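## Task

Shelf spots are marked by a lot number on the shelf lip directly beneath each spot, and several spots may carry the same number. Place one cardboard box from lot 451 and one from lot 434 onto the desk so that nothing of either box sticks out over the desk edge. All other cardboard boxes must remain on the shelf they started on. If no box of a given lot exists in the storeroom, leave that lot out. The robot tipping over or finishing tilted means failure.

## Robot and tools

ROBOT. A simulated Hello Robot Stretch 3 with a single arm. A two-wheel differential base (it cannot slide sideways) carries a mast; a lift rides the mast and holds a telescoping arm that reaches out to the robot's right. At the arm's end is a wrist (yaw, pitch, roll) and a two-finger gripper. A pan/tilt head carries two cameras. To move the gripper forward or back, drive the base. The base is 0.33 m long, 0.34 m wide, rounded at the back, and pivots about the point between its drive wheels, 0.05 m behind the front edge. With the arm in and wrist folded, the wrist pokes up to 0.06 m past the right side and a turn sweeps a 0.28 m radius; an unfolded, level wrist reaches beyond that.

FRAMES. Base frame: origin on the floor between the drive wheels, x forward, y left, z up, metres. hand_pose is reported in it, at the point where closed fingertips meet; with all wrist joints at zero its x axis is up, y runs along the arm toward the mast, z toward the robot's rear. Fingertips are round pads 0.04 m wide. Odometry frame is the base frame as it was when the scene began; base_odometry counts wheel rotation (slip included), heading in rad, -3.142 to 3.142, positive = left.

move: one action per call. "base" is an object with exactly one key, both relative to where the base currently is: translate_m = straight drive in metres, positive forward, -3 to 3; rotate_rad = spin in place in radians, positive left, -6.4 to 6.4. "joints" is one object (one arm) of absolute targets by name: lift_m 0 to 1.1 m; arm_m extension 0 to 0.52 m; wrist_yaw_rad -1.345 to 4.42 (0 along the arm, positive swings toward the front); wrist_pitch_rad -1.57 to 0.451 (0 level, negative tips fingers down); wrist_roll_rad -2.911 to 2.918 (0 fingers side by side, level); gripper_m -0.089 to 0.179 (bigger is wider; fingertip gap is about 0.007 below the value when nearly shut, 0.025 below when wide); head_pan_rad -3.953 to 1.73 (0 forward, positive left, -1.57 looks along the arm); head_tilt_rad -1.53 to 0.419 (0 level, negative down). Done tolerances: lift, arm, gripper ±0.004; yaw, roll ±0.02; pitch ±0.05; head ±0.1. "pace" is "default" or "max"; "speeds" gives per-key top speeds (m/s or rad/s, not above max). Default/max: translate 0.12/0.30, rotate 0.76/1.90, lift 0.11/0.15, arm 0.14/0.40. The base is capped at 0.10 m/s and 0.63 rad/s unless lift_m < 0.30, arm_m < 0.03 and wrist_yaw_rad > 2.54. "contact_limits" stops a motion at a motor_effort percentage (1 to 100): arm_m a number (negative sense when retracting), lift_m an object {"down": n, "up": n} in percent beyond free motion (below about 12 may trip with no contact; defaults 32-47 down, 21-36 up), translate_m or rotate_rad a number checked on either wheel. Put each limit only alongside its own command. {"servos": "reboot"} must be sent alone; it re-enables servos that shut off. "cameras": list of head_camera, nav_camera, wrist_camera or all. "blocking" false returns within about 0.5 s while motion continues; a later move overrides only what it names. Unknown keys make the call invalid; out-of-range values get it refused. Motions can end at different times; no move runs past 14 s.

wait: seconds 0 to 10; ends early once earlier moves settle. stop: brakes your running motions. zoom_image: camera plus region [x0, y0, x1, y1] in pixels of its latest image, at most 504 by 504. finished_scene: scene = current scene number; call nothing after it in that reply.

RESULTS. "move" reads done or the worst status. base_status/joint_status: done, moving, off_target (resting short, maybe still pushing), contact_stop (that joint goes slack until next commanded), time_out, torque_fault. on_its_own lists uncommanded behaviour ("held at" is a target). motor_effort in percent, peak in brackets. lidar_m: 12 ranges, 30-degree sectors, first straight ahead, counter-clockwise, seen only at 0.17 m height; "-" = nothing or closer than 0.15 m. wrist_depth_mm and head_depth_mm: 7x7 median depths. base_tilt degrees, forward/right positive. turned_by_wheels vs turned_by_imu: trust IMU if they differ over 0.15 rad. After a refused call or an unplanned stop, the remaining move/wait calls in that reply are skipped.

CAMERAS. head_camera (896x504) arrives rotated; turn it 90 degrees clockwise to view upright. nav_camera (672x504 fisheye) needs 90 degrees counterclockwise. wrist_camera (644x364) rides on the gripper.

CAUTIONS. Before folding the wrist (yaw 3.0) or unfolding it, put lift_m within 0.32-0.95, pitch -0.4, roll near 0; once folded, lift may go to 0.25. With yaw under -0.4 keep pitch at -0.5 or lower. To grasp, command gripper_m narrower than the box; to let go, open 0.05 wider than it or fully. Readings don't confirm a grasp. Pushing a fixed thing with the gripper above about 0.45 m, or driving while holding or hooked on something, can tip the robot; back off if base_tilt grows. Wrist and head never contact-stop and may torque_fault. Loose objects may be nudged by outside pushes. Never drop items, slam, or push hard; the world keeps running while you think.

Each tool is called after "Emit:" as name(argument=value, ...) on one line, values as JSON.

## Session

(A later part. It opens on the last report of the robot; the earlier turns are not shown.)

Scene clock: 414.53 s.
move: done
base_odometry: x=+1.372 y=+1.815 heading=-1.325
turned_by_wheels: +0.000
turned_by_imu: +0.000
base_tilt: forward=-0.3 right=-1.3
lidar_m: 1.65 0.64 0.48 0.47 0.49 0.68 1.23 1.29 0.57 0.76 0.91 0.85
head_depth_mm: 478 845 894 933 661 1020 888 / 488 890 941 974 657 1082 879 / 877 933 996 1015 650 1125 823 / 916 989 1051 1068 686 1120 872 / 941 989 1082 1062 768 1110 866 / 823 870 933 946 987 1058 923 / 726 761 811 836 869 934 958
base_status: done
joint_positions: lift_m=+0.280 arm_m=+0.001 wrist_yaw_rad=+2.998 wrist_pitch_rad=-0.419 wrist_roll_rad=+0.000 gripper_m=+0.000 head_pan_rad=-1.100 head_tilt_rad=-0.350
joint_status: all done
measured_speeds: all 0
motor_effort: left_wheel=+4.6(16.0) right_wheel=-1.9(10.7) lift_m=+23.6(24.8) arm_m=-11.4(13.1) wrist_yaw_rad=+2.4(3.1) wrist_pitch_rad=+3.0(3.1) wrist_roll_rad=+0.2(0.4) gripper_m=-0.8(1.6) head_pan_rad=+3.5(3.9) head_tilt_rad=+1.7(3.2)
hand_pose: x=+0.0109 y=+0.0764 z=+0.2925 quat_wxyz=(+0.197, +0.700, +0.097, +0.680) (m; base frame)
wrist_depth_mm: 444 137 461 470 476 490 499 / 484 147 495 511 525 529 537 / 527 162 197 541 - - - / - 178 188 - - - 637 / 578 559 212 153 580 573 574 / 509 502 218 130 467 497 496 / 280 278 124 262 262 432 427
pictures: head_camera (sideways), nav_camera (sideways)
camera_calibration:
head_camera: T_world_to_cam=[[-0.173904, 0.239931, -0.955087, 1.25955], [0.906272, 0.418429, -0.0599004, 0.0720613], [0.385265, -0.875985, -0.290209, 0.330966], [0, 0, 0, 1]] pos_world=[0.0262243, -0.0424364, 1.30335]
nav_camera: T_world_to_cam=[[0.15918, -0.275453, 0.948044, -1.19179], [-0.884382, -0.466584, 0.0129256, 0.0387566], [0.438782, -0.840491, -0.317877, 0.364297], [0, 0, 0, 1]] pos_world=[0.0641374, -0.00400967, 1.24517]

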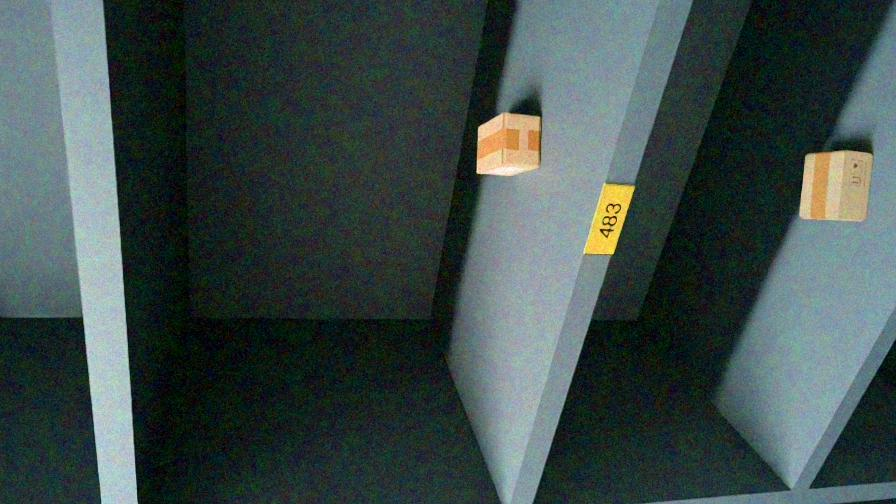

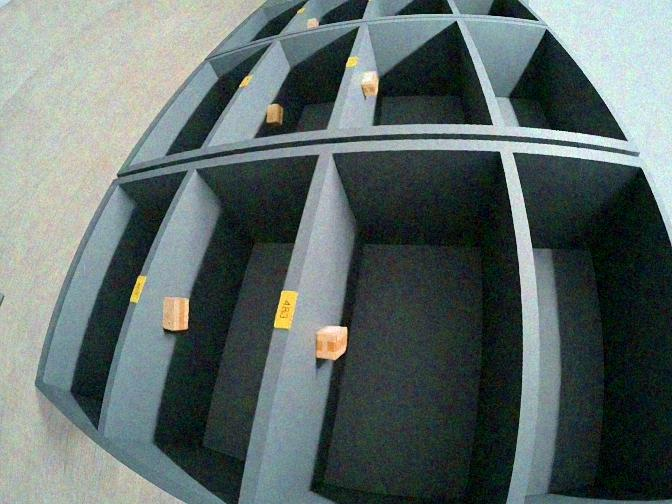

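Emit:
zoom_image(camera="nav_camera", region=[125, 270, 155, 306])

Emit:
zoom_image(camera="nav_camera", region=[232, 68, 260, 94])

Emit:
zoom_image(camera="nav_camera", region=[340, 50, 366, 74])

Emit:
move(joints={"head_pan_rad": -1.25, "head_tilt_rad": -0.75}, cameras=["head_camera"])

Emit:
move(base={"translate_m": 0.15}, joints={"head_pan_rad": -0.5, "head_tilt_rad": -0.45}, cameras=["head_camera"])

Scaled by 14.000 from the camera's 672x504 image, which has a finer 792x594 frame.

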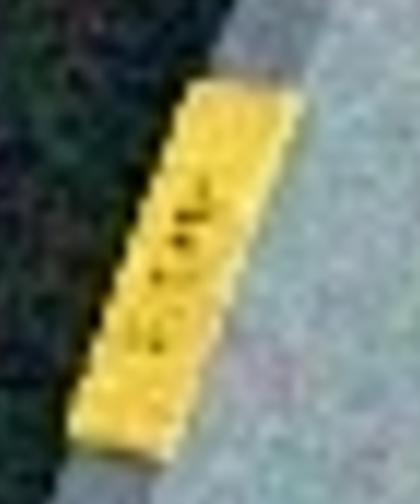

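Scaled by 18.000 from the camera's 672x504 image, which has a finer 792x594 frame.

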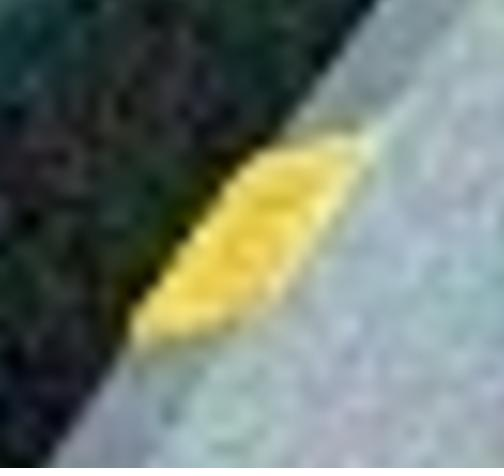

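Scaled by 19.385 from the camera's 672x504 image, which has a finer 792x594 frame.

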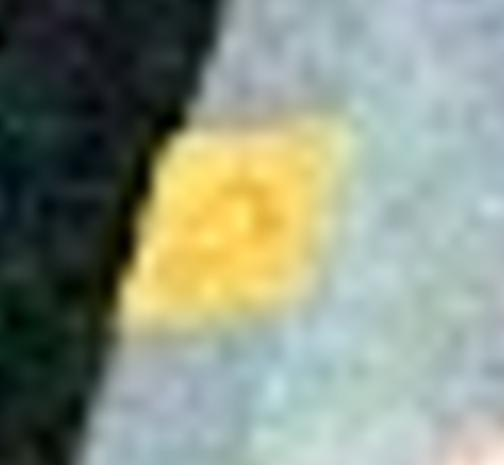

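Scene clock: 427.40 s.
move: done
base_odometry: x=+1.372 y=+1.815 heading=-1.325
turned_by_wheels: +0.000
turned_by_imu: +0.000
base_tilt: forward=-0.2 right=-1.1
lidar_m: 1.65 0.64 0.48 0.47 0.49 0.68 1.23 1.29 0.57 0.76 0.91 0.85
head_depth_mm: 784 846 628 1100 949 859 1122 / 812 864 619 1130 947 1209 1135 / 838 892 639 1158 937 1234 1148 / 870 892 639 1159 950 1246 1146 / 903 879 665 1150 981 1245 1142 / 939 861 690 1140 1004 1261 1136 / 886 850 988 1071 1200 1276 1130
base_status: not commanded
joint_positions: lift_m=+0.280 arm_m=+0.001 wrist_yaw_rad=+2.998 wrist_pitch_rad=-0.419 wrist_roll_rad=+0.000 gripper_m=+0.000 head_pan_rad=-1.248 head_tilt_rad=-0.757
joint_status: all done
measured_speeds: all 0
motor_effort: left_wheel=+5.0(5.0) right_wheel=-2.1(2.1) lift_m=+23.8(25.1) arm_m=-9.5(11.0) wrist_yaw_rad=+2.0(2.5) wrist_pitch_rad=+3.1(3.2) wrist_roll_rad=+0.0(0.3) gripper_m=-0.1(1.4) head_pan_rad=-3.4(5.0) head_tilt_rad=-5.5(6.2)
hand_pose: x=+0.0109 y=+0.0764 z=+0.2925 quat_wxyz=(+0.197, +0.700, +0.097, +0.680) (m; base frame)
wrist_depth_mm: 443 137 460 468 478 484 496 / 484 148 497 514 526 531 533 / 524 162 197 547 - - - / - 178 188 - - - 637 / 578 564 211 152 582 573 573 / 507 508 217 130 468 494 487 / 280 277 125 263 262 433 432
pictures: head_camera (sideways)
camera_calibration:
head_camera: T_world_to_cam=[[-0.249185, 0.59886, -0.7611, 1.00701], [0.949455, 0.305974, -0.0701012, 0.0850572], [0.190896, -0.740099, -0.644835, 0.793586], [0, 0, 0, 1]] pos_world=[0.0186802, -0.0417495, 1.28413]

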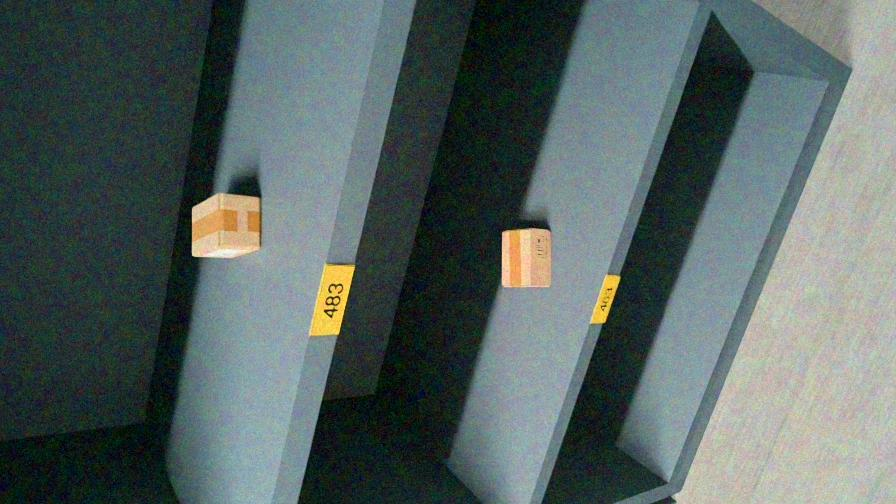

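Scene clock: 429.93 s.
move: done
base_odometry: x=+1.408 y=+1.670 heading=-1.325
turned_by_wheels: +0.000
turned_by_imu: +0.001
base_tilt: forward=-0.3 right=-1.2
lidar_m: 1.64 0.64 0.48 0.46 0.48 0.67 1.38 1.45 0.63 1.00 0.75 0.80
head_depth_mm: 629 656 682 724 804 917 866 / 1009 1353 1393 824 855 902 993 / 1360 1515 1558 1645 1337 1440 1275 / 1326 1455 1516 1688 1454 1580 1345 / 1289 1405 1493 1639 1799 1677 1350 / 2033 2158 2315 2532 2166 1664 1340 / 2694 2903 3042 3174 2152 1646 1332
base_status: done
joint_positions: lift_m=+0.280 arm_m=+0.001 wrist_yaw_rad=+2.998 wrist_pitch_rad=-0.419 wrist_roll_rad=+0.000 gripper_m=+0.000 head_pan_rad=-0.497 head_tilt_rad=-0.450
joint_status: all done
measured_speeds: all 0
motor_effort: left_wheel=+3.4(11.3) right_wheel=+8.6(10.2) lift_m=+24.1(24.7) arm_m=-9.4(10.6) wrist_yaw_rad=+2.0(3.6) wrist_pitch_rad=+3.0(3.1) wrist_roll_rad=-0.1(0.3) gripper_m=-0.9(1.6) head_pan_rad=-2.9(5.5) head_tilt_rad=+4.2(7.8)
hand_pose: x=+0.0109 y=+0.0764 z=+0.2925 quat_wxyz=(+0.197, +0.700, +0.097, +0.680) (m; base frame)
wrist_depth_mm: 441 137 453 466 475 484 497 / 480 148 489 508 514 527 532 / 520 162 522 538 - - - / - 179 188 - - - 635 / 576 552 211 152 582 583 578 / 510 513 218 130 470 498 492 / 281 278 125 263 262 434 430
pictures: head_camera (sideways)
camera_calibration:
head_camera: T_world_to_cam=[[-0.361873, 0.143794, -0.921071, 1.21627], [0.503766, 0.861508, -0.0634262, 0.0790897], [0.78439, -0.486957, -0.384195, 0.450805], [0, 0, 0, 1]] pos_world=[0.0466854, -0.0235058, 1.29848]

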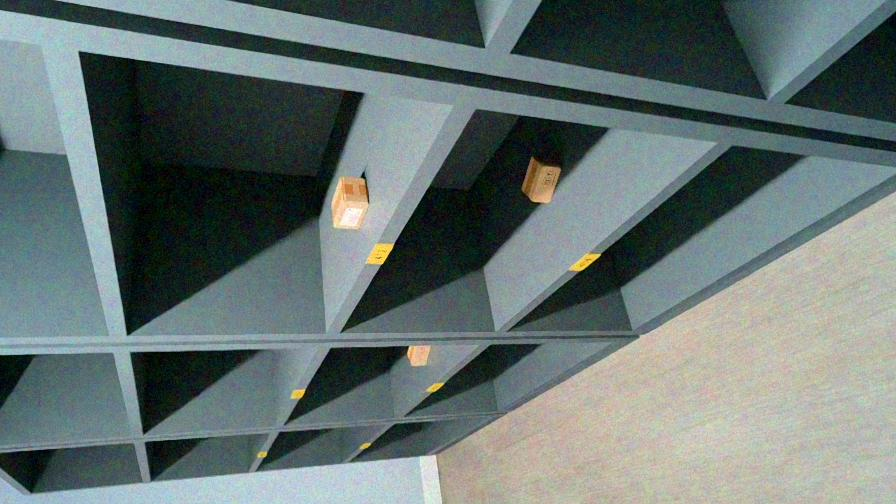

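Emit:
zoom_image(camera="head_camera", region=[360, 236, 400, 272])

Emit:
zoom_image(camera="head_camera", region=[565, 244, 605, 280])

Emit:
move(base={"translate_m": 0.65}, pace="max", joints={"head_pan_rad": -0.8, "head_tilt_rad": -0.6}, cameras=["head_camera"])

Scaled by 12.600 from the camera's 896x504 image, which has a finer 1280x720 frame.

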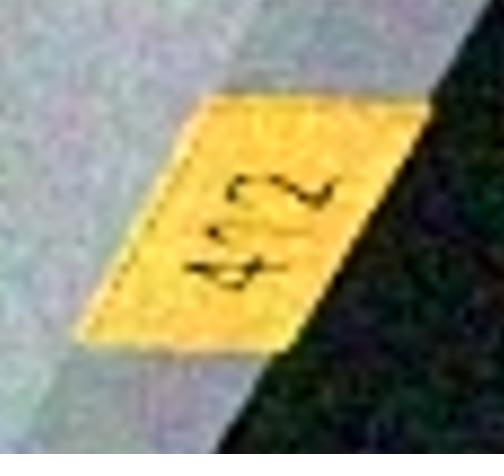

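Scaled by 12.600 from the camera's 896x504 image, which has a finer 1280x720 frame.

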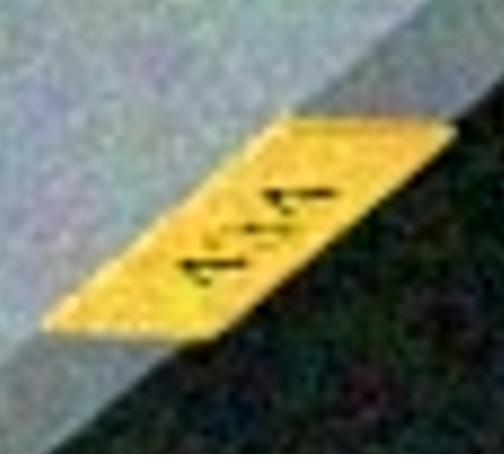

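Scene clock: 442.63 s.
move: done
base_odometry: x=+1.566 y=+1.040 heading=-1.326
turned_by_wheels: +0.000
turned_by_imu: +0.000
base_tilt: forward=-0.4 right=-1.2
lidar_m: 1.57 0.62 0.46 0.45 0.47 0.65 1.95 1.12 0.58 0.56 1.06 0.98
head_depth_mm: 915 980 925 670 1110 883 1121 / 994 1064 769 1226 1058 905 1164 / 1004 1114 897 1336 1093 1291 1161 / 904 1001 948 1270 1129 1386 1212 / 828 905 960 1123 1203 1384 1220 / 811 893 1028 1328 1648 1455 1212 / 1552 1608 1805 1634 1752 1446 1210
base_status: done
joint_positions: lift_m=+0.280 arm_m=+0.001 wrist_yaw_rad=+2.998 wrist_pitch_rad=-0.419 wrist_roll_rad=+0.000 gripper_m=+0.000 head_pan_rad=-0.800 head_tilt_rad=-0.600
joint_status: all done
measured_speeds: all 0
motor_effort: left_wheel=+0.2(14.5) right_wheel=+4.5(13.8) lift_m=+24.8(25.5) arm_m=-5.9(8.1) wrist_yaw_rad=+1.7(2.7) wrist_pitch_rad=+3.0(3.1) wrist_roll_rad=+0.0(0.3) gripper_m=-1.0(1.7) head_pan_rad=+3.3(4.9) head_tilt_rad=-5.5(8.0)
hand_pose: x=+0.0109 y=+0.0764 z=+0.2925 quat_wxyz=(+0.197, +0.700, +0.097, +0.680) (m; base frame)
wrist_depth_mm: 425 137 445 456 461 469 477 / 460 148 476 490 497 510 522 / 505 162 511 536 534 543 - / 543 178 188 - - - - / 578 556 212 149 580 575 576 / 512 505 218 130 469 497 491 / 279 279 125 263 262 432 429
pictures: head_camera (sideways)
camera_calibration:
head_camera: T_world_to_cam=[[-0.395536, 0.341066, -0.852775, 1.1274], [0.730984, 0.679051, -0.0674615, 0.0829429], [0.556069, -0.650048, -0.517904, 0.626167], [0, 0, 0, 1]] pos_world=[0.0371065, -0.0338023, 1.29131]

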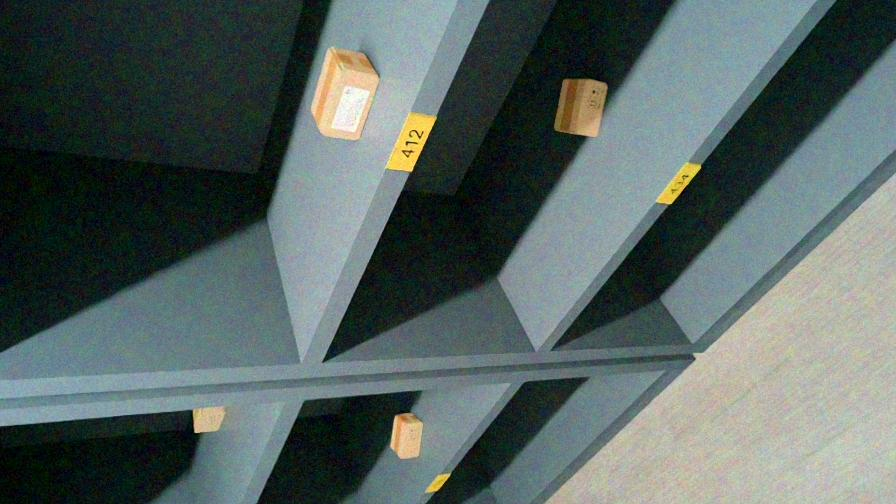

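Emit:
zoom_image(camera="head_camera", region=[656, 160, 704, 208])

Emit:
zoom_image(camera="head_camera", region=[540, 60, 630, 150])

Scaled by 10.500 from the camera's 896x504 image, which has a finer 1280x720 frame.

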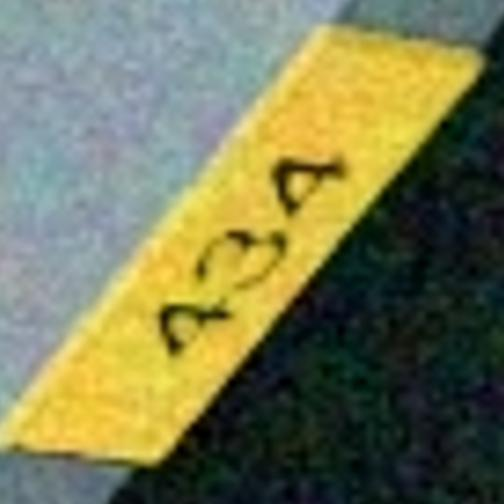

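Scaled by 5.600 from the camera's 896x504 image, which has a finer 1280x720 frame.

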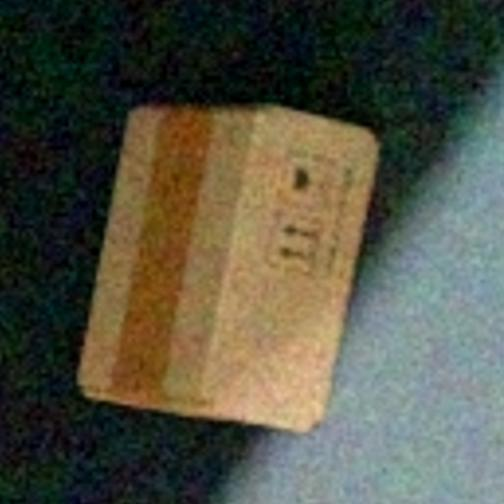

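Emit:
move(base={"translate_m": 0.273}, joints={"lift_m": 0.69, "head_pan_rad": -1.57, "head_tilt_rad": -0.75})

Emit:
move(joints={"wrist_yaw_rad": 0.515, "wrist_pitch_rad": -0.5, "gripper_m": 0.179}, pace="max")

Emit:
move(joints={"arm_m": 0.3}, cameras=["wrist_camera", "head_camera"])

Scene clock: 484.27 s.
move: done
base_odometry: x=+1.632 y=+0.775 heading=-1.326
turned_by_wheels: +0.000
turned_by_imu: +0.000
base_tilt: forward=-0.3 right=-1.3
lidar_m: 1.55 0.61 0.45 0.44 0.46 0.64 1.92 1.37 0.65 1.02 0.78 0.83
head_depth_mm: 834 882 665 880 892 1059 1162 / 839 895 662 1150 956 1188 1162 / 841 898 655 1184 947 1265 347 / 840 898 648 1171 969 1258 1150 / 842 901 639 1160 960 1246 393 / 847 882 649 1154 950 1241 1136 / 848 868 654 1142 946 1242 1132
base_status: done
joint_positions: lift_m=+0.690 arm_m=+0.001 wrist_yaw_rad=+2.998 wrist_pitch_rad=-0.419 wrist_roll_rad=+0.000 gripper_m=+0.000 head_pan_rad=-1.570 head_tilt_rad=-0.750
joint_status: all done
measured_speeds: all 0
motor_effort: left_wheel=+3.0(11.6) right_wheel=+7.6(11.2) lift_m=+30.8(35.0) arm_m=-3.0(5.6) wrist_yaw_rad=+0.5(3.0) wrist_pitch_rad=+3.0(3.1) wrist_roll_rad=-0.1(0.3) gripper_m=-0.6(1.7) head_pan_rad=+3.2(4.8) head_tilt_rad=+2.8(9.0)
hand_pose: x=+0.0109 y=+0.0764 z=+0.7025 quat_wxyz=(+0.197, +0.700, +0.097, +0.680) (m; base frame)
wrist_depth_mm: 418 137 435 448 452 461 470 / 462 148 467 482 493 504 513 / 494 162 508 530 533 542 - / 532 180 188 - - - - / - - 207 147 - - - / - - 218 130 124 - - / - - 111 828 124 820 852
pictures: none

Scene clock: 486.60 s.
move: done
base_odometry: x=+1.632 y=+0.775 heading=-1.326
turned_by_wheels: +0.000
turned_by_imu: +0.000
base_tilt: forward=-0.5 right=-1.2
lidar_m: 1.55 0.61 0.45 0.44 0.46 0.64 1.91 1.37 0.64 1.02 0.78 0.83
head_depth_mm: 834 887 665 880 891 1060 1165 / 834 892 661 1145 955 1189 1155 / 838 893 655 1183 948 1266 348 / 839 898 648 1169 963 1229 438 / 843 896 637 1154 959 1253 425 / 843 882 648 1152 955 1241 1137 / 848 868 655 1142 946 1234 1090
base_status: not commanded
joint_positions: lift_m=+0.690 arm_m=+0.001 wrist_yaw_rad=+0.518 wrist_pitch_rad=-0.511 wrist_roll_rad=+0.000 gripper_m=+0.179 head_pan_rad=-1.570 head_tilt_rad=-0.750
joint_status: all done
measured_speeds: all 0
motor_effort: left_wheel=+2.3(3.4) right_wheel=+8.1(8.7) lift_m=+23.3(30.9) arm_m=-1.9(3.8) wrist_yaw_rad=-2.7(8.8) wrist_pitch_rad=+1.5(4.4) wrist_roll_rad=-0.1(0.3) gripper_m=+0.8(85.0) head_pan_rad=+3.5(4.2) head_tilt_rad=+2.5(3.5)
hand_pose: x=+0.0834 y=-0.3295 z=+0.6824 quat_wxyz=(+0.707, +0.348, -0.615, +0.002) (m; base frame)
wrist_depth_mm: - 574 - - - - - / - - - - - 527 - / - - 640 515 512 504 503 / - - 784 - 446 421 420 / - - 959 - - 382 360 / 123 881 928 - - - 337 / 786 805 800 793 - - 105
pictures: none

Scene clock: 490.03 s.
move: done
base_odometry: x=+1.632 y=+0.775 heading=-1.326
turned_by_wheels: +0.000
turned_by_imu: +0.000
base_tilt: forward=-0.4 right=-1.2
lidar_m: 1.55 0.61 0.45 0.44 0.46 0.64 1.92 1.37 0.65 1.02 0.78 0.83
head_depth_mm: 836 889 666 881 889 1057 1122 / 835 894 662 1141 902 400 349 / 840 899 653 1180 573 1242 1150 / 841 896 648 1169 610 1253 1146 / 840 898 640 1155 909 1250 1145 / 842 887 649 1150 929 1245 1139 / 851 868 655 1139 951 1236 1134
base_status: not commanded
joint_positions: lift_m=+0.690 arm_m=+0.300 wrist_yaw_rad=+0.518 wrist_pitch_rad=-0.511 wrist_roll_rad=+0.000 gripper_m=+0.179 head_pan_rad=-1.570 head_tilt_rad=-0.750
joint_status: all done
measured_speeds: all 0
motor_effort: left_wheel=+3.2(3.4) right_wheel=+7.8(8.6) lift_m=+29.3(29.7) arm_m=+13.8(15.5) wrist_yaw_rad=-4.1(4.5) wrist_pitch_rad=+1.7(1.8) wrist_roll_rad=+0.2(0.3) gripper_m=+0.6(1.2) head_pan_rad=+3.0(4.0) head_tilt_rad=+2.0(3.3)
hand_pose: x=+0.0833 y=-0.6289 z=+0.6823 quat_wxyz=(+0.707, +0.348, -0.615, +0.002) (m; base frame)
wrist_depth_mm: 389 463 - - - - - / 412 489 - - - - - / 433 493 513 515 508 479 - / 424 433 429 426 347 419 413 / 394 370 370 364 344 362 357 / 123 305 320 317 317 314 312 / 795 716 283 281 280 272 105
pictures: head_camera (sideways), wrist_camera
camera_calibration:
head_camera: T_world_to_cam=[[-0.0468592, 0.641486, -0.765702, 1.01177], [0.997494, -0.0106322, -0.0699518, 0.0845551], [-0.0530142, -0.767061, -0.63938, 0.787952], [0, 0, 0, 1]] pos_world=[0.00484016, -0.0437287, 1.28443]
wrist_camera: T_world_to_cam=[[-0.851019, -0.524345, -0.0287833, -0.232568], [-0.324535, 0.568232, -0.756167, 0.932876], [0.412849, -0.634172, -0.653745, 0.178995], [0, 0, 0, 1]] pos_world=[0.030933, -0.538523, 0.815733]

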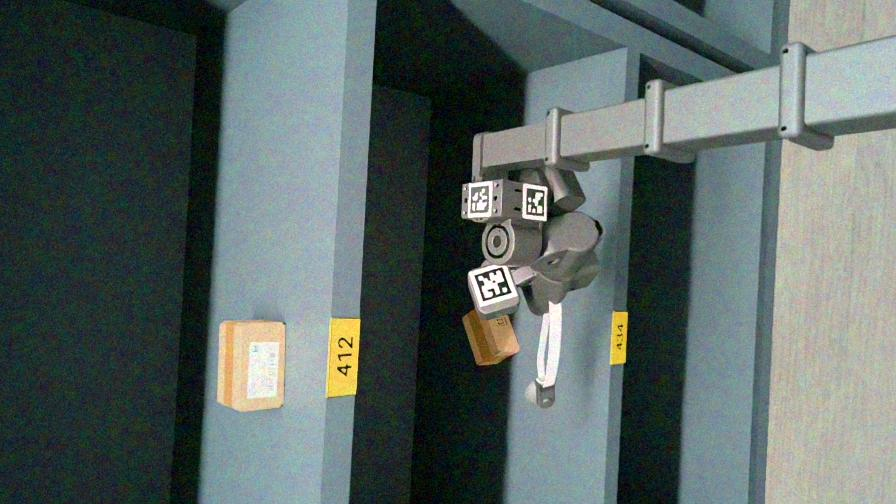

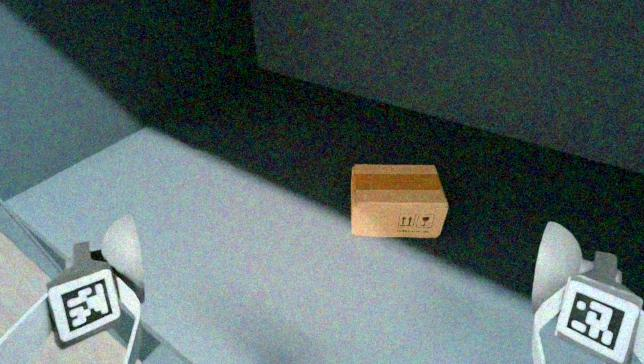

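Emit:
move(base={"translate_m": 0.03}, joints={"arm_m": 0.464}, cameras=["wrist_camera"])

Emit:
move(joints={"lift_m": 0.62}, cameras=["wrist_camera"])

Scene clock: 502.00 s.
move: done
base_odometry: x=+1.640 y=+0.746 heading=-1.326
turned_by_wheels: +0.000
turned_by_imu: +0.000
base_tilt: forward=-0.2 right=-1.2
lidar_m: 1.55 0.61 0.45 0.44 0.46 0.64 1.91 1.39 0.66 1.02 0.76 1.49
head_depth_mm: 837 897 667 966 902 1037 1153 / 836 893 662 1174 897 400 349 / 841 895 657 662 902 1239 1155 / 842 896 646 744 967 1258 1148 / 845 897 639 1125 961 1251 1140 / 843 885 661 1147 951 1242 1143 / 848 870 657 1141 950 1237 1130
base_status: done
joint_positions: lift_m=+0.690 arm_m=+0.464 wrist_yaw_rad=+0.518 wrist_pitch_rad=-0.511 wrist_roll_rad=+0.000 gripper_m=+0.179 head_pan_rad=-1.570 head_tilt_rad=-0.750
joint_status: all done
measured_speeds: all 0
motor_effort: left_wheel=+2.6(8.0) right_wheel=+7.0(11.7) lift_m=+27.3(31.3) arm_m=+13.7(15.7) wrist_yaw_rad=-2.1(4.4) wrist_pitch_rad=+1.7(1.8) wrist_roll_rad=+0.1(0.3) gripper_m=+0.8(1.1) head_pan_rad=+2.6(3.6) head_tilt_rad=+1.8(2.4)
hand_pose: x=+0.0833 y=-0.7929 z=+0.6823 quat_wxyz=(+0.707, +0.348, -0.615, +0.002) (m; base frame)
wrist_depth_mm: 364 433 - - - - - / 376 461 - - - - - / 401 482 513 480 - - - / 408 432 431 426 409 - - / 371 366 365 365 360 358 - / 123 301 319 316 314 314 311 / 273 277 282 231 267 272 105
pictures: wrist_camera
camera_calibration:
wrist_camera: T_world_to_cam=[[-0.851071, -0.524261, -0.0287687, -0.318512], [-0.324502, 0.568281, -0.756145, 1.02608], [0.412766, -0.634198, -0.653772, 0.0749968], [0, 0, 0, 1]] pos_world=[0.0309331, -0.702523, 0.815733]

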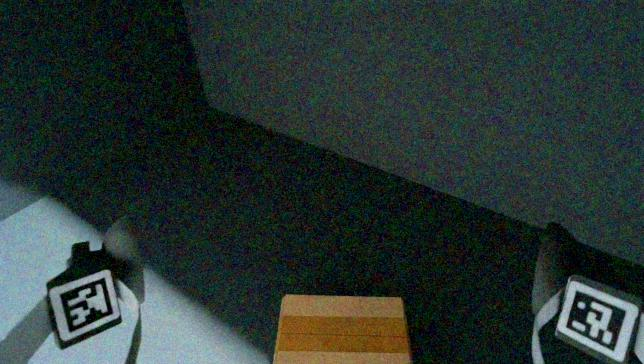

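Scene clock: 503.47 s.
move: done
base_odometry: x=+1.640 y=+0.746 heading=-1.326
turned_by_wheels: +0.000
turned_by_imu: +0.000
base_tilt: forward=-0.3 right=-1.2
lidar_m: 1.55 0.61 0.45 0.44 0.46 0.64 1.92 1.40 0.66 1.02 0.76 1.49
head_depth_mm: 836 895 669 966 902 1047 1165 / 835 892 662 1171 948 1106 405 / 838 896 652 747 622 1207 1132 / 843 896 645 820 939 1254 1154 / 841 898 641 1158 957 1251 1144 / 843 880 661 1150 955 1242 1142 / 850 868 653 1145 949 1234 1131
base_status: not commanded
joint_positions: lift_m=+0.620 arm_m=+0.464 wrist_yaw_rad=+0.518 wrist_pitch_rad=-0.512 wrist_roll_rad=+0.000 gripper_m=+0.179 head_pan_rad=-1.570 head_tilt_rad=-0.750
joint_status: all done
measured_speeds: all 0
motor_effort: left_wheel=+3.1(3.1) right_wheel=+6.9(7.6) lift_m=+24.1(25.9) arm_m=+12.9(13.7) wrist_yaw_rad=-2.2(4.5) wrist_pitch_rad=+1.7(1.8) wrist_roll_rad=+0.3(0.3) gripper_m=+0.5(1.2) head_pan_rad=+2.9(3.2) head_tilt_rad=+1.1(2.1)
hand_pose: x=+0.0832 y=-0.7929 z=+0.6122 quat_wxyz=(+0.707, +0.348, -0.615, +0.002) (m; base frame)
wrist_depth_mm: 365 437 - - - - - / 378 445 469 - - - - / 383 397 389 383 367 - - / 327 324 322 318 317 315 301 / 287 268 276 207 262 269 272 / - 228 240 181 184 234 233 / 205 209 207 171 175 204 105
pictures: wrist_camera
camera_calibration:
wrist_camera: T_world_to_cam=[[-0.851096, -0.524222, -0.0287631, -0.320501], [-0.32458, 0.568447, -0.755987, 0.973152], [0.412655, -0.634081, -0.653955, 0.0294546], [0, 0, 0, 1]] pos_world=[0.0309333, -0.702523, 0.745733]

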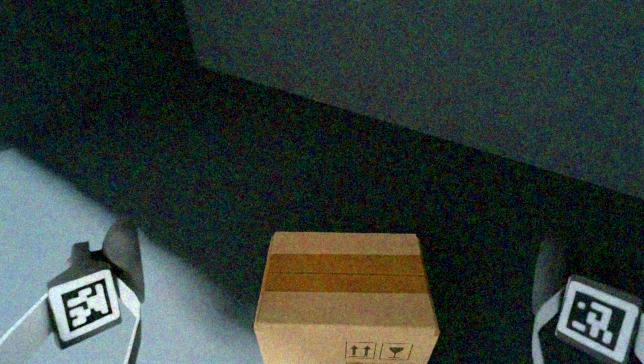

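Emit:
move(joints={"lift_m": 0.577})

Emit:
move(joints={"gripper_m": 0.04}, cameras=["wrist_camera"])

Emit:
move(joints={"lift_m": 0.64}, cameras=["wrist_camera", "head_camera"])

Scene clock: 512.77 s.
move: done
base_odometry: x=+1.640 y=+0.746 heading=-1.326
turned_by_wheels: +0.000
turned_by_imu: +0.000
base_tilt: forward=-0.3 right=-1.2
lidar_m: 1.55 0.60 0.45 0.44 0.46 0.64 1.91 1.40 0.66 1.02 0.76 1.49
head_depth_mm: 835 896 665 970 904 1045 1163 / 837 895 660 1167 955 1181 463 / 839 896 655 1176 675 1182 1108 / 840 896 647 1169 913 1256 1150 / 844 901 638 1159 936 1245 1146 / 845 884 660 1152 952 1245 1134 / 845 866 656 1144 947 1239 1132
base_status: not commanded
joint_positions: lift_m=+0.577 arm_m=+0.464 wrist_yaw_rad=+0.518 wrist_pitch_rad=-0.512 wrist_roll_rad=+0.000 gripper_m=+0.179 head_pan_rad=-1.570 head_tilt_rad=-0.750
joint_status: all done
measured_speeds: all 0
motor_effort: left_wheel=+3.0(3.1) right_wheel=+6.9(7.9) lift_m=+25.0(26.1) arm_m=+10.1(10.6) wrist_yaw_rad=-2.1(4.4) wrist_pitch_rad=+1.8(1.9) wrist_roll_rad=+0.1(0.3) gripper_m=+0.5(1.2) head_pan_rad=+2.2(3.0) head_tilt_rad=+0.3(1.5)
hand_pose: x=+0.0832 y=-0.7929 z=+0.5692 quat_wxyz=(+0.707, +0.348, -0.615, +0.002) (m; base frame)
wrist_depth_mm: 364 437 - - - - - / 375 399 391 371 348 - - / 315 311 310 303 303 298 285 / 261 257 258 178 242 250 247 / 222 213 212 151 151 213 212 / 123 144 181 141 139 186 185 / 163 169 168 163 161 162 107
pictures: none

Scene clock: 514.70 s.
move: done
base_odometry: x=+1.640 y=+0.746 heading=-1.326
turned_by_wheels: +0.000
turned_by_imu: +0.000
base_tilt: forward=-0.4 right=-1.2
lidar_m: 1.54 0.60 0.45 0.44 0.46 0.64 1.91 1.40 0.66 1.02 0.76 1.48
head_depth_mm: 833 893 666 966 902 1049 1163 / 837 891 661 1170 952 1193 463 / 839 898 655 1173 674 1173 1111 / 839 900 646 1167 912 1261 1150 / 843 899 639 1164 962 1244 1137 / 846 886 660 1152 952 1245 1137 / 846 871 655 1145 949 1235 1135
base_status: not commanded
joint_positions: lift_m=+0.577 arm_m=+0.464 wrist_yaw_rad=+0.516 wrist_pitch_rad=-0.512 wrist_roll_rad=+0.000 gripper_m=+0.041 head_pan_rad=-1.570 head_tilt_rad=-0.750
joint_status: all done
measured_speeds: all 0
motor_effort: left_wheel=+2.5(3.1) right_wheel=+6.8(7.6) lift_m=+30.2(30.9) arm_m=+8.1(10.1) wrist_yaw_rad=-0.8(4.1) wrist_pitch_rad=+1.7(1.9) wrist_roll_rad=-0.1(0.3) gripper_m=-18.1(91.0) head_pan_rad=+2.4(2.9) head_tilt_rad=+0.4(1.5)
hand_pose: x=+0.0829 y=-0.7931 z=+0.5692 quat_wxyz=(+0.707, +0.348, -0.615, +0.001) (m; base frame)
wrist_depth_mm: 366 435 - - - - - / 373 399 391 370 349 - - / 315 315 310 306 303 300 283 / 262 259 256 179 251 250 247 / 221 220 153 151 151 214 212 / 193 192 140 144 138 186 185 / 174 162 166 164 162 124 166
pictures: wrist_camera
camera_calibration:
wrist_camera: T_world_to_cam=[[-0.852126, -0.522543, -0.028801, -0.320724], [-0.323498, 0.5692, -0.755884, 0.940985], [0.411376, -0.634792, -0.654072, 0.000909876], [0, 0, 0, 1]] pos_world=[0.0307349, -0.702623, 0.702634]

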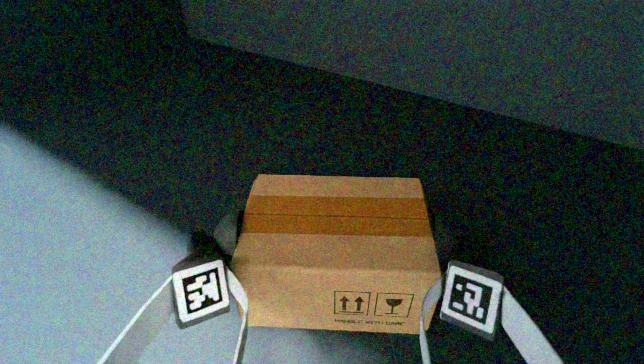

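Scene clock: 516.10 s.
move: done
base_odometry: x=+1.640 y=+0.746 heading=-1.326
turned_by_wheels: +0.000
turned_by_imu: +0.000
base_tilt: forward=-0.3 right=-1.2
lidar_m: 1.55 0.61 0.45 0.44 0.46 0.64 1.91 1.40 0.66 1.02 0.76 1.49
head_depth_mm: 831 897 666 965 901 1048 1162 / 838 891 662 1167 948 474 387 / 837 895 655 724 894 1207 1129 / 840 898 647 795 965 1259 1150 / 844 900 638 1057 962 1248 1144 / 845 885 661 1153 951 1238 1139 / 850 868 656 1138 945 1239 1132
base_status: not commanded
joint_positions: lift_m=+0.640 arm_m=+0.464 wrist_yaw_rad=+0.516 wrist_pitch_rad=-0.520 wrist_roll_rad=+0.000 gripper_m=+0.041 head_pan_rad=-1.570 head_tilt_rad=-0.750
joint_status: all done
measured_speeds: all 0
motor_effort: left_wheel=+2.8(3.1) right_wheel=+7.5(7.6) lift_m=+30.4(34.9) arm_m=+7.0(8.5) wrist_yaw_rad=-1.4(2.9) wrist_pitch_rad=+3.2(3.3) wrist_roll_rad=+0.0(0.3) gripper_m=-17.1(17.9) head_pan_rad=+2.1(2.9) head_tilt_rad=+0.4(1.5)
hand_pose: x=+0.0823 y=-0.7921 z=+0.6305 quat_wxyz=(+0.707, +0.350, -0.614, -0.002) (m; base frame)
wrist_depth_mm: 366 439 - - - - - / 379 463 500 - - - - / 395 429 419 412 381 - - / 352 352 350 180 340 335 - / 302 301 153 149 151 292 288 / 262 262 141 144 139 248 252 / 238 220 220 219 218 124 224
pictures: head_camera (sideways), wrist_camera
camera_calibration:
head_camera: T_world_to_cam=[[-0.0468592, 0.641486, -0.765702, 1.01177], [0.997494, -0.0106322, -0.0699518, 0.0845551], [-0.0530142, -0.767061, -0.63938, 0.787952], [0, 0, 0, 1]] pos_world=[0.00484016, -0.0437287, 1.28443]
wrist_camera: T_world_to_cam=[[-0.852206, -0.522398, -0.0290656, -0.31866], [-0.326478, 0.574361, -0.750681, 0.98766], [0.408849, -0.630245, -0.660026, 0.0495181], [0, 0, 0, 1]] pos_world=[0.0306401, -0.702532, 0.764839]

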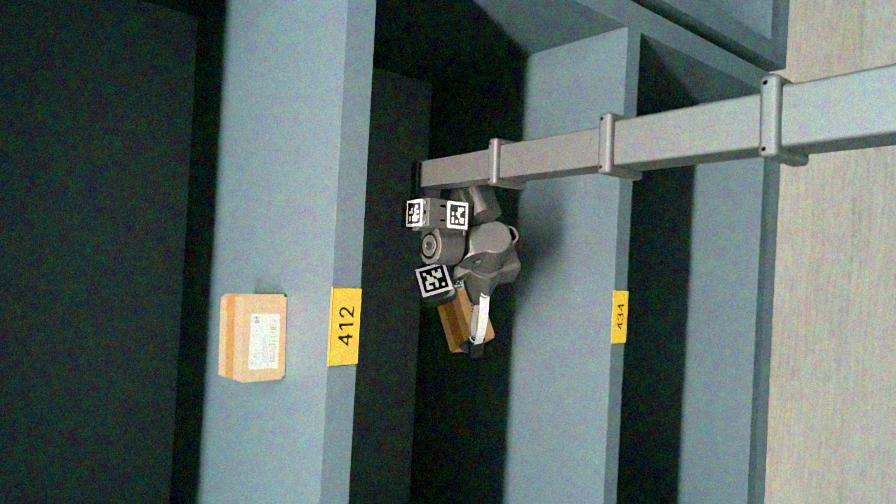

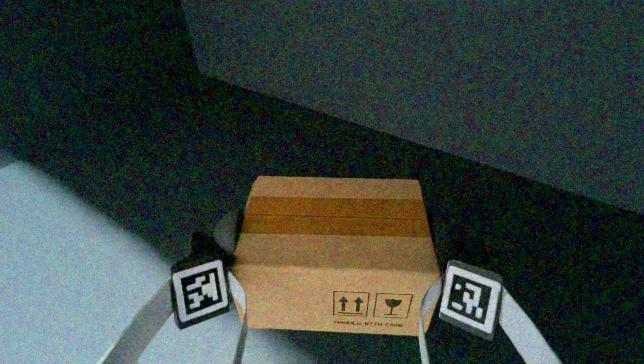

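Emit:
move(joints={"arm_m": 0.0})

Emit:
move(joints={"wrist_yaw_rad": 1.57, "head_pan_rad": 3.0, "head_tilt_rad": -0.5}, base={"translate_m": -1.1})

Emit:
move(base={"translate_m": -0.7}, cameras=["nav_camera", "wrist_camera"])

Scene clock: 534.67 s.
move: done
base_odometry: x=+1.640 y=+0.746 heading=-1.326
turned_by_wheels: +0.000
turned_by_imu: +0.000
base_tilt: forward=-0.4 right=-1.2
lidar_m: 1.55 0.61 0.45 0.44 0.46 0.64 1.92 1.39 0.66 1.02 0.76 1.48
head_depth_mm: 834 894 666 965 904 1050 1168 / 835 895 660 1173 954 1212 1162 / 841 895 654 1176 945 1263 1151 / 841 899 647 1176 968 1250 1127 / 843 898 639 1158 956 1245 460 / 848 884 661 1147 953 1242 1091 / 851 868 657 1138 945 1238 1136
base_status: not commanded
joint_positions: lift_m=+0.640 arm_m=+0.001 wrist_yaw_rad=+0.516 wrist_pitch_rad=-0.520 wrist_roll_rad=+0.000 gripper_m=+0.041 head_pan_rad=-1.570 head_tilt_rad=-0.750
joint_status: all done
measured_speeds: all 0
motor_effort: left_wheel=+2.7(3.4) right_wheel=+6.9(7.6) lift_m=+26.1(26.6) arm_m=-13.2(14.6) wrist_yaw_rad=-2.1(3.2) wrist_pitch_rad=+3.2(3.4) wrist_roll_rad=+0.0(0.3) gripper_m=-17.4(18.0) head_pan_rad=+1.5(2.8) head_tilt_rad=-0.7(1.8)
hand_pose: x=+0.0823 y=-0.3286 z=+0.6305 quat_wxyz=(+0.707, +0.350, -0.614, -0.002) (m; base frame)
wrist_depth_mm: - - - - - - - / - - 533 500 498 510 501 / - - - 462 426 411 407 / - - 708 180 394 367 341 / - - 153 149 149 - 326 / 872 866 141 145 139 - - / 796 741 742 720 161 106 -
pictures: none

"joints": head_pan_rad = 3.0 is out of range -3.953 to 1.73

not run: a call was refused earlier in this reply.

Emit:
move(joints={"wrist_yaw_rad": 1.57, "head_pan_rad": -2.6, "head_tilt_rad": -0.5}, base={"translate_m": -1.1})

Emit:
move(base={"translate_m": -0.7}, cameras=["nav_camera", "wrist_camera"])

Scene clock: 552.97 s.
move: done
base_odometry: x=+1.373 y=+1.813 heading=-1.326
turned_by_wheels: +0.000
turned_by_imu: -0.001
base_tilt: forward=-0.3 right=-1.3
lidar_m: 1.66 0.65 0.48 0.47 0.49 0.68 1.24 1.29 0.57 0.77 0.90 0.85
head_depth_mm: 1031 1096 1170 1255 1355 1469 1333 / 1079 1162 1240 1342 1446 1542 1324 / 1146 1233 1322 1427 1566 1607 1316 / 1218 1310 1418 1544 1702 1600 1307 / 1295 1403 1537 1675 1827 1597 1304 / 1394 1502 1657 1829 1946 1583 1300 / 1486 1632 1818 2034 2023 1581 1286
base_status: done
joint_positions: lift_m=+0.640 arm_m=+0.001 wrist_yaw_rad=+1.567 wrist_pitch_rad=-0.520 wrist_roll_rad=+0.000 gripper_m=+0.041 head_pan_rad=-2.600 head_tilt_rad=-0.500
joint_status: all done
measured_speeds: all 0
motor_effort: left_wheel=-1.2(10.7) right_wheel=-10.8(14.5) lift_m=+30.8(32.3) arm_m=-11.7(13.2) wrist_yaw_rad=+2.1(5.8) wrist_pitch_rad=+3.3(3.3) wrist_roll_rad=-0.3(0.4) gripper_m=-17.0(18.1) head_pan_rad=+3.5(6.5) head_tilt_rad=-5.0(7.6)
hand_pose: x=+0.1890 y=-0.1465 z=+0.6305 quat_wxyz=(+0.613, +0.611, -0.355, +0.353) (m; base frame)
wrist_depth_mm: - - - - - - - / - - - - - - - / - - - - - - - / - - - 180 - - - / - 940 152 149 152 905 - / 765 831 141 144 139 727 - / 690 741 731 728 726 123 -
pictures: none

Scene clock: 561.10 s.
move: done
base_odometry: x=+1.203 y=+2.492 heading=-1.326
turned_by_wheels: +0.000
turned_by_imu: +0.000
base_tilt: forward=-0.4 right=-1.2
lidar_m: 1.72 0.67 0.50 0.48 0.50 0.56 0.54 0.57 0.79 2.34 0.71 1.42
head_depth_mm: 439 466 498 534 577 627 690 / 462 493 530 570 621 680 749 / 489 523 565 614 669 738 827 / 519 559 605 660 730 812 913 / 556 599 655 721 799 896 1022 / 593 646 706 782 882 1006 1151 / 636 698 774 867 983 1140 1248
base_status: done
joint_positions: lift_m=+0.640 arm_m=+0.001 wrist_yaw_rad=+1.567 wrist_pitch_rad=-0.520 wrist_roll_rad=+0.000 gripper_m=+0.041 head_pan_rad=-2.600 head_tilt_rad=-0.500
joint_status: not commanded
measured_speeds: all 0
motor_effort: left_wheel=-4.6(10.0) right_wheel=-6.6(14.6) lift_m=+29.5(31.2) arm_m=-10.3(11.7) wrist_yaw_rad=+3.1(3.7) wrist_pitch_rad=+3.2(3.4) wrist_roll_rad=-0.3(0.4) gripper_m=-17.6(17.9) head_pan_rad=+3.3(4.1) head_tilt_rad=-3.4(5.0)
hand_pose: x=+0.1890 y=-0.1465 z=+0.6305 quat_wxyz=(+0.613, +0.611, -0.355, +0.353) (m; base frame)
wrist_depth_mm: - - - - - - - / - - - - - - - / - - - - - - - / - - - 180 - - - / - 975 153 148 151 920 - / 771 882 141 144 139 124 - / - 734 733 723 714 124 727
pictures: nav_camera (sideways), wrist_camera
camera_calibration:
nav_camera: T_world_to_cam=[[-0.382161, -0.249733, 0.889712, -1.1124], [-0.52977, 0.848077, 0.0104926, 0.0397862], [-0.757164, -0.467332, -0.456402, 0.55184], [0, 0, 0, 1]] pos_world=[0.0137976, -0.0536504, 1.24115]
wrist_camera: T_world_to_cam=[[0.0300322, -0.999127, -0.0290362, -0.127123], [-0.660873, 0.00194571, -0.750495, 0.630966], [0.749896, 0.0417283, -0.660238, 0.446798], [0, 0, 0, 1]] pos_world=[0.0857542, -0.146884, 0.764839]

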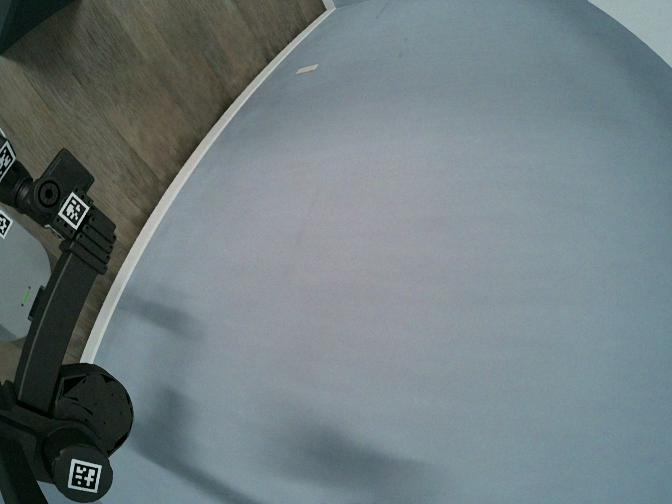

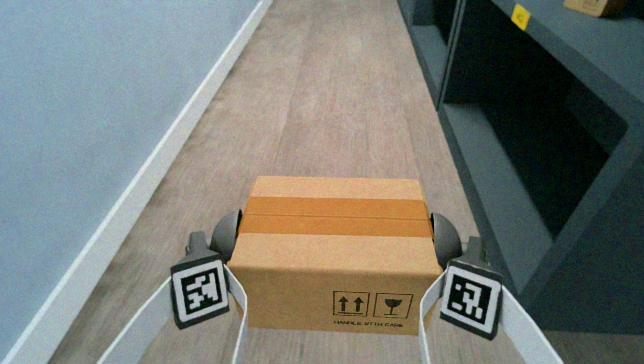

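Emit:
move(base={"rotate_rad": 1.6})

Emit:
move(base={"translate_m": -1.2})

Emit:
move(base={"translate_m": -0.82}, joints={"lift_m": 0.82})

Emit:
move(base={"rotate_rad": -1.6}, joints={"head_pan_rad": -1.57}, cameras=["nav_camera"])

Scene clock: 574.47 s.
move: done
base_odometry: x=+1.203 y=+2.492 heading=+0.274
turned_by_wheels: +1.600
turned_by_imu: +1.574
base_tilt: forward=-0.3 right=-1.2
lidar_m: 0.48 0.51 0.56 0.54 0.57 0.80 2.52 0.71 1.45 1.63 0.66 0.50
head_depth_mm: 2745 2882 3090 3070 2122 1645 1324 / 2910 3056 3151 2933 2098 1619 1325 / 840 933 2710 2649 2000 1612 1309 / 713 776 856 959 1080 1237 1272 / 619 665 724 795 880 980 1124 / 591 636 996 795 1169 1360 1227 / 1040 1305 1088 1520 1187 1446 1259
base_status: done
joint_positions: lift_m=+0.640 arm_m=+0.001 wrist_yaw_rad=+1.567 wrist_pitch_rad=-0.520 wrist_roll_rad=+0.000 gripper_m=+0.041 head_pan_rad=-2.600 head_tilt_rad=-0.500
joint_status: not commanded
measured_speeds: all 0
motor_effort: left_wheel=-8.6(13.4) right_wheel=+9.3(12.0) lift_m=+27.7(29.3) arm_m=-13.2(13.5) wrist_yaw_rad=+2.1(3.6) wrist_pitch_rad=+3.2(3.4) wrist_roll_rad=-0.3(0.3) gripper_m=-17.3(18.1) head_pan_rad=+3.7(3.9) head_tilt_rad=-1.8(3.7)
hand_pose: x=+0.1890 y=-0.1465 z=+0.6305 quat_wxyz=(+0.613, +0.611, -0.355, +0.353) (m; base frame)
wrist_depth_mm: 397 390 386 378 370 360 356 / 446 435 429 414 408 398 390 / 498 487 473 462 450 445 432 / - 533 518 180 489 499 483 / - - 153 148 151 540 531 / 778 - 140 144 139 - - / 771 728 731 722 728 124 740
pictures: none

Scene clock: 587.60 s.
move: done
base_odometry: x=+0.048 y=+2.167 heading=+0.274
turned_by_wheels: +0.000
turned_by_imu: -0.001
base_tilt: forward=-0.2 right=-1.1
lidar_m: 1.67 0.81 0.61 0.59 0.62 0.87 2.07 1.82 2.62 0.72 0.48 0.63
head_depth_mm: 1737 1847 1959 2097 2107 1625 1324 / 1837 1964 2091 2269 2120 1625 1316 / 1942 2084 2181 2358 2091 1609 1315 / 2060 2214 2304 2574 2034 1607 1307 / 2229 2375 2301 2719 2056 1598 1299 / 2364 2596 2268 2595 2050 1586 1290 / 2520 2792 2565 2702 2022 1568 1291
base_status: done
joint_positions: lift_m=+0.640 arm_m=+0.001 wrist_yaw_rad=+1.567 wrist_pitch_rad=-0.520 wrist_roll_rad=+0.000 gripper_m=+0.041 head_pan_rad=-2.600 head_tilt_rad=-0.500
joint_status: not commanded
measured_speeds: all 0
motor_effort: left_wheel=-8.5(12.5) right_wheel=-2.1(11.4) lift_m=+26.0(28.8) arm_m=-10.7(13.3) wrist_yaw_rad=+2.0(3.9) wrist_pitch_rad=+3.3(3.4) wrist_roll_rad=-0.3(0.3) gripper_m=-17.4(18.0) head_pan_rad=+3.3(3.9) head_tilt_rad=-0.4(3.2)
hand_pose: x=+0.1890 y=-0.1465 z=+0.6305 quat_wxyz=(+0.613, +0.611, -0.355, +0.353) (m; base frame)
wrist_depth_mm: - - - - - - - / - - - - - - - / - - - - - - - / - - - 180 - - - / 901 - 153 149 152 - - / 836 882 140 144 139 - - / 789 726 718 718 718 106 -
pictures: none

Scene clock: 596.93 s.
move: done
base_odometry: x=-0.742 y=+1.945 heading=+0.274
turned_by_wheels: +0.000
turned_by_imu: -0.001
base_tilt: forward=-0.4 right=-1.3
lidar_m: 2.10 0.85 0.64 0.62 0.65 0.92 1.26 1.13 1.51 3.46 1.40 1.10
head_depth_mm: 1056 1121 1195 1280 1390 1493 1321 / 1117 1185 1275 1377 1478 1554 1315 / 1180 1263 1354 1478 1599 1606 1315 / 1249 1352 1459 1550 1747 1597 1304 / 1334 1453 1572 1406 1864 1549 1302 / 1441 1559 1712 1309 1348 1534 1292 / 1530 1691 1826 1290 1047 1565 1288
base_status: done
joint_positions: lift_m=+0.820 arm_m=+0.001 wrist_yaw_rad=+1.567 wrist_pitch_rad=-0.520 wrist_roll_rad=+0.000 gripper_m=+0.041 head_pan_rad=-2.600 head_tilt_rad=-0.500
joint_status: all done
measured_speeds: all 0
motor_effort: left_wheel=-3.4(12.9) right_wheel=-8.2(11.4) lift_m=+30.6(35.1) arm_m=-9.3(11.6) wrist_yaw_rad=+1.1(3.5) wrist_pitch_rad=+3.2(3.4) wrist_roll_rad=+0.0(0.3) gripper_m=-17.4(18.0) head_pan_rad=+2.8(3.6) head_tilt_rad=+1.2(1.3)
hand_pose: x=+0.1890 y=-0.1465 z=+0.8105 quat_wxyz=(+0.613, +0.611, -0.355, +0.353) (m; base frame)
wrist_depth_mm: - - - - - 864 - / - - - - - - - / - - - - - - - / - - - 180 - - - / - - 153 149 151 - - / 963 - 141 145 139 - - / 896 918 903 912 903 891 926
pictures: none

Scene clock: 600.57 s.
move: done
base_odometry: x=-0.742 y=+1.945 heading=-1.326
turned_by_wheels: -1.600
turned_by_imu: -1.574
base_tilt: forward=-0.4 right=-1.2
lidar_m: 3.60 1.41 1.10 2.22 0.86 0.64 0.62 0.65 0.91 1.26 1.12 1.51
head_depth_mm: 1040 1119 1220 1339 1480 1574 1324 / 1038 1120 1220 1344 1487 1588 1320 / 1039 1123 1217 1340 1479 1592 1309 / 1044 1129 1227 1342 1487 1596 1297 / 1045 1124 1228 1343 1490 1588 1296 / 1039 1132 1232 1351 1492 1585 1294 / 1047 1134 1230 1357 1501 1580 1281
base_status: done
joint_positions: lift_m=+0.820 arm_m=+0.001 wrist_yaw_rad=+1.567 wrist_pitch_rad=-0.520 wrist_roll_rad=+0.000 gripper_m=+0.041 head_pan_rad=-1.569 head_tilt_rad=-0.500
joint_status: all done
measured_speeds: all 0
motor_effort: left_wheel=+8.1(11.8) right_wheel=-10.2(13.0) lift_m=+30.9(31.9) arm_m=-12.3(13.3) wrist_yaw_rad=+2.5(3.1) wrist_pitch_rad=+3.3(3.4) wrist_roll_rad=-0.1(0.4) gripper_m=-17.2(18.2) head_pan_rad=-2.9(5.1) head_tilt_rad=+1.8(2.0)
hand_pose: x=+0.1890 y=-0.1464 z=+0.8105 quat_wxyz=(+0.613, +0.611, -0.355, +0.353) (m; base frame)
wrist_depth_mm: - - - - - - - / - - - - - - - / - - - - - - - / - - - 179 - - - / - - 153 149 151 - - / - - 141 144 139 - - / 981 910 907 904 883 889 910
pictures: nav_camera (sideways)
camera_calibration:
nav_camera: T_world_to_cam=[[0.0176713, -0.456169, 0.889718, -1.11484], [-0.999779, -0.0182021, 0.0105249, 0.0426048], [0.0113936, -0.889707, -0.45639, 0.547136], [0, 0, 0, 1]] pos_world=[0.0560623, -0.0209907, 1.24115]

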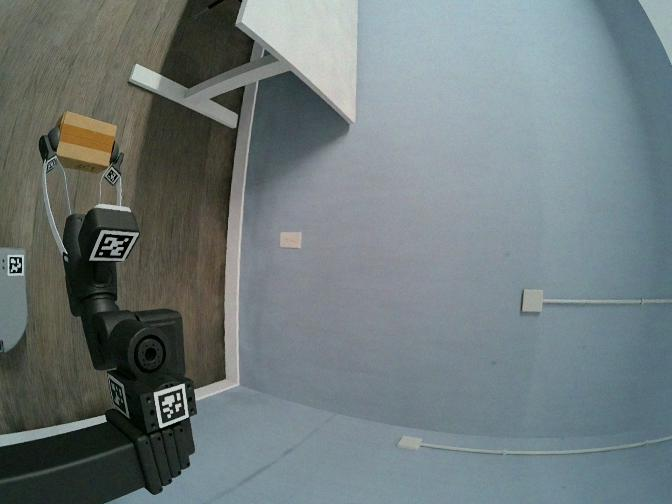

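Emit:
move(base={"translate_m": 1.33})

Emit:
move(joints={"wrist_yaw_rad": 0.0}, cameras=["head_camera"])

Scene clock: 620.23 s.
move: time_out
base_odometry: x=-0.419 y=+0.655 heading=-1.326
turned_by_wheels: +0.000
turned_by_imu: +0.000
base_tilt: forward=-0.3 right=-1.1
lidar_m: 2.33 1.37 1.02 0.99 1.03 2.00 1.94 1.80 0.97 0.77 0.69 1.86
head_depth_mm: 1059 1147 1248 1321 954 734 1255 / 1063 1155 1260 1316 948 728 1318 / 1070 1153 1261 1314 941 724 1311 / 1065 1156 1258 1325 934 721 1276 / 1067 1155 1260 1314 928 715 1296 / 1078 1150 1261 1301 915 735 1229 / 1075 1163 1263 1286 913 731 1255
base_status: translate_m time_out (by the wheels' count: +1.3300 of +1.3300)
joint_positions: lift_m=+0.820 arm_m=+0.001 wrist_yaw_rad=+1.567 wrist_pitch_rad=-0.520 wrist_roll_rad=+0.000 gripper_m=+0.041 head_pan_rad=-1.570 head_tilt_rad=-0.500
joint_status: not commanded
measured_speeds: all 0
motor_effort: left_wheel=-0.3(12.2) right_wheel=-0.4(10.8) lift_m=+30.4(31.7) arm_m=-6.7(12.2) wrist_yaw_rad=+1.4(3.9) wrist_pitch_rad=+3.2(3.4) wrist_roll_rad=-0.2(0.4) gripper_m=-17.3(18.0) head_pan_rad=-2.9(3.9) head_tilt_rad=+3.6(4.3)
hand_pose: x=+0.1890 y=-0.1464 z=+0.8105 quat_wxyz=(+0.613, +0.611, -0.355, +0.353) (m; base frame)
wrist_depth_mm: - - - - - - - / - - - - - - - / - - - - - - - / - - - 180 - - - / - - 153 149 152 - - / - - 141 144 139 - - / 961 921 893 900 901 876 929
pictures: none

not run: a stop that you did not command came earlier in this reply.


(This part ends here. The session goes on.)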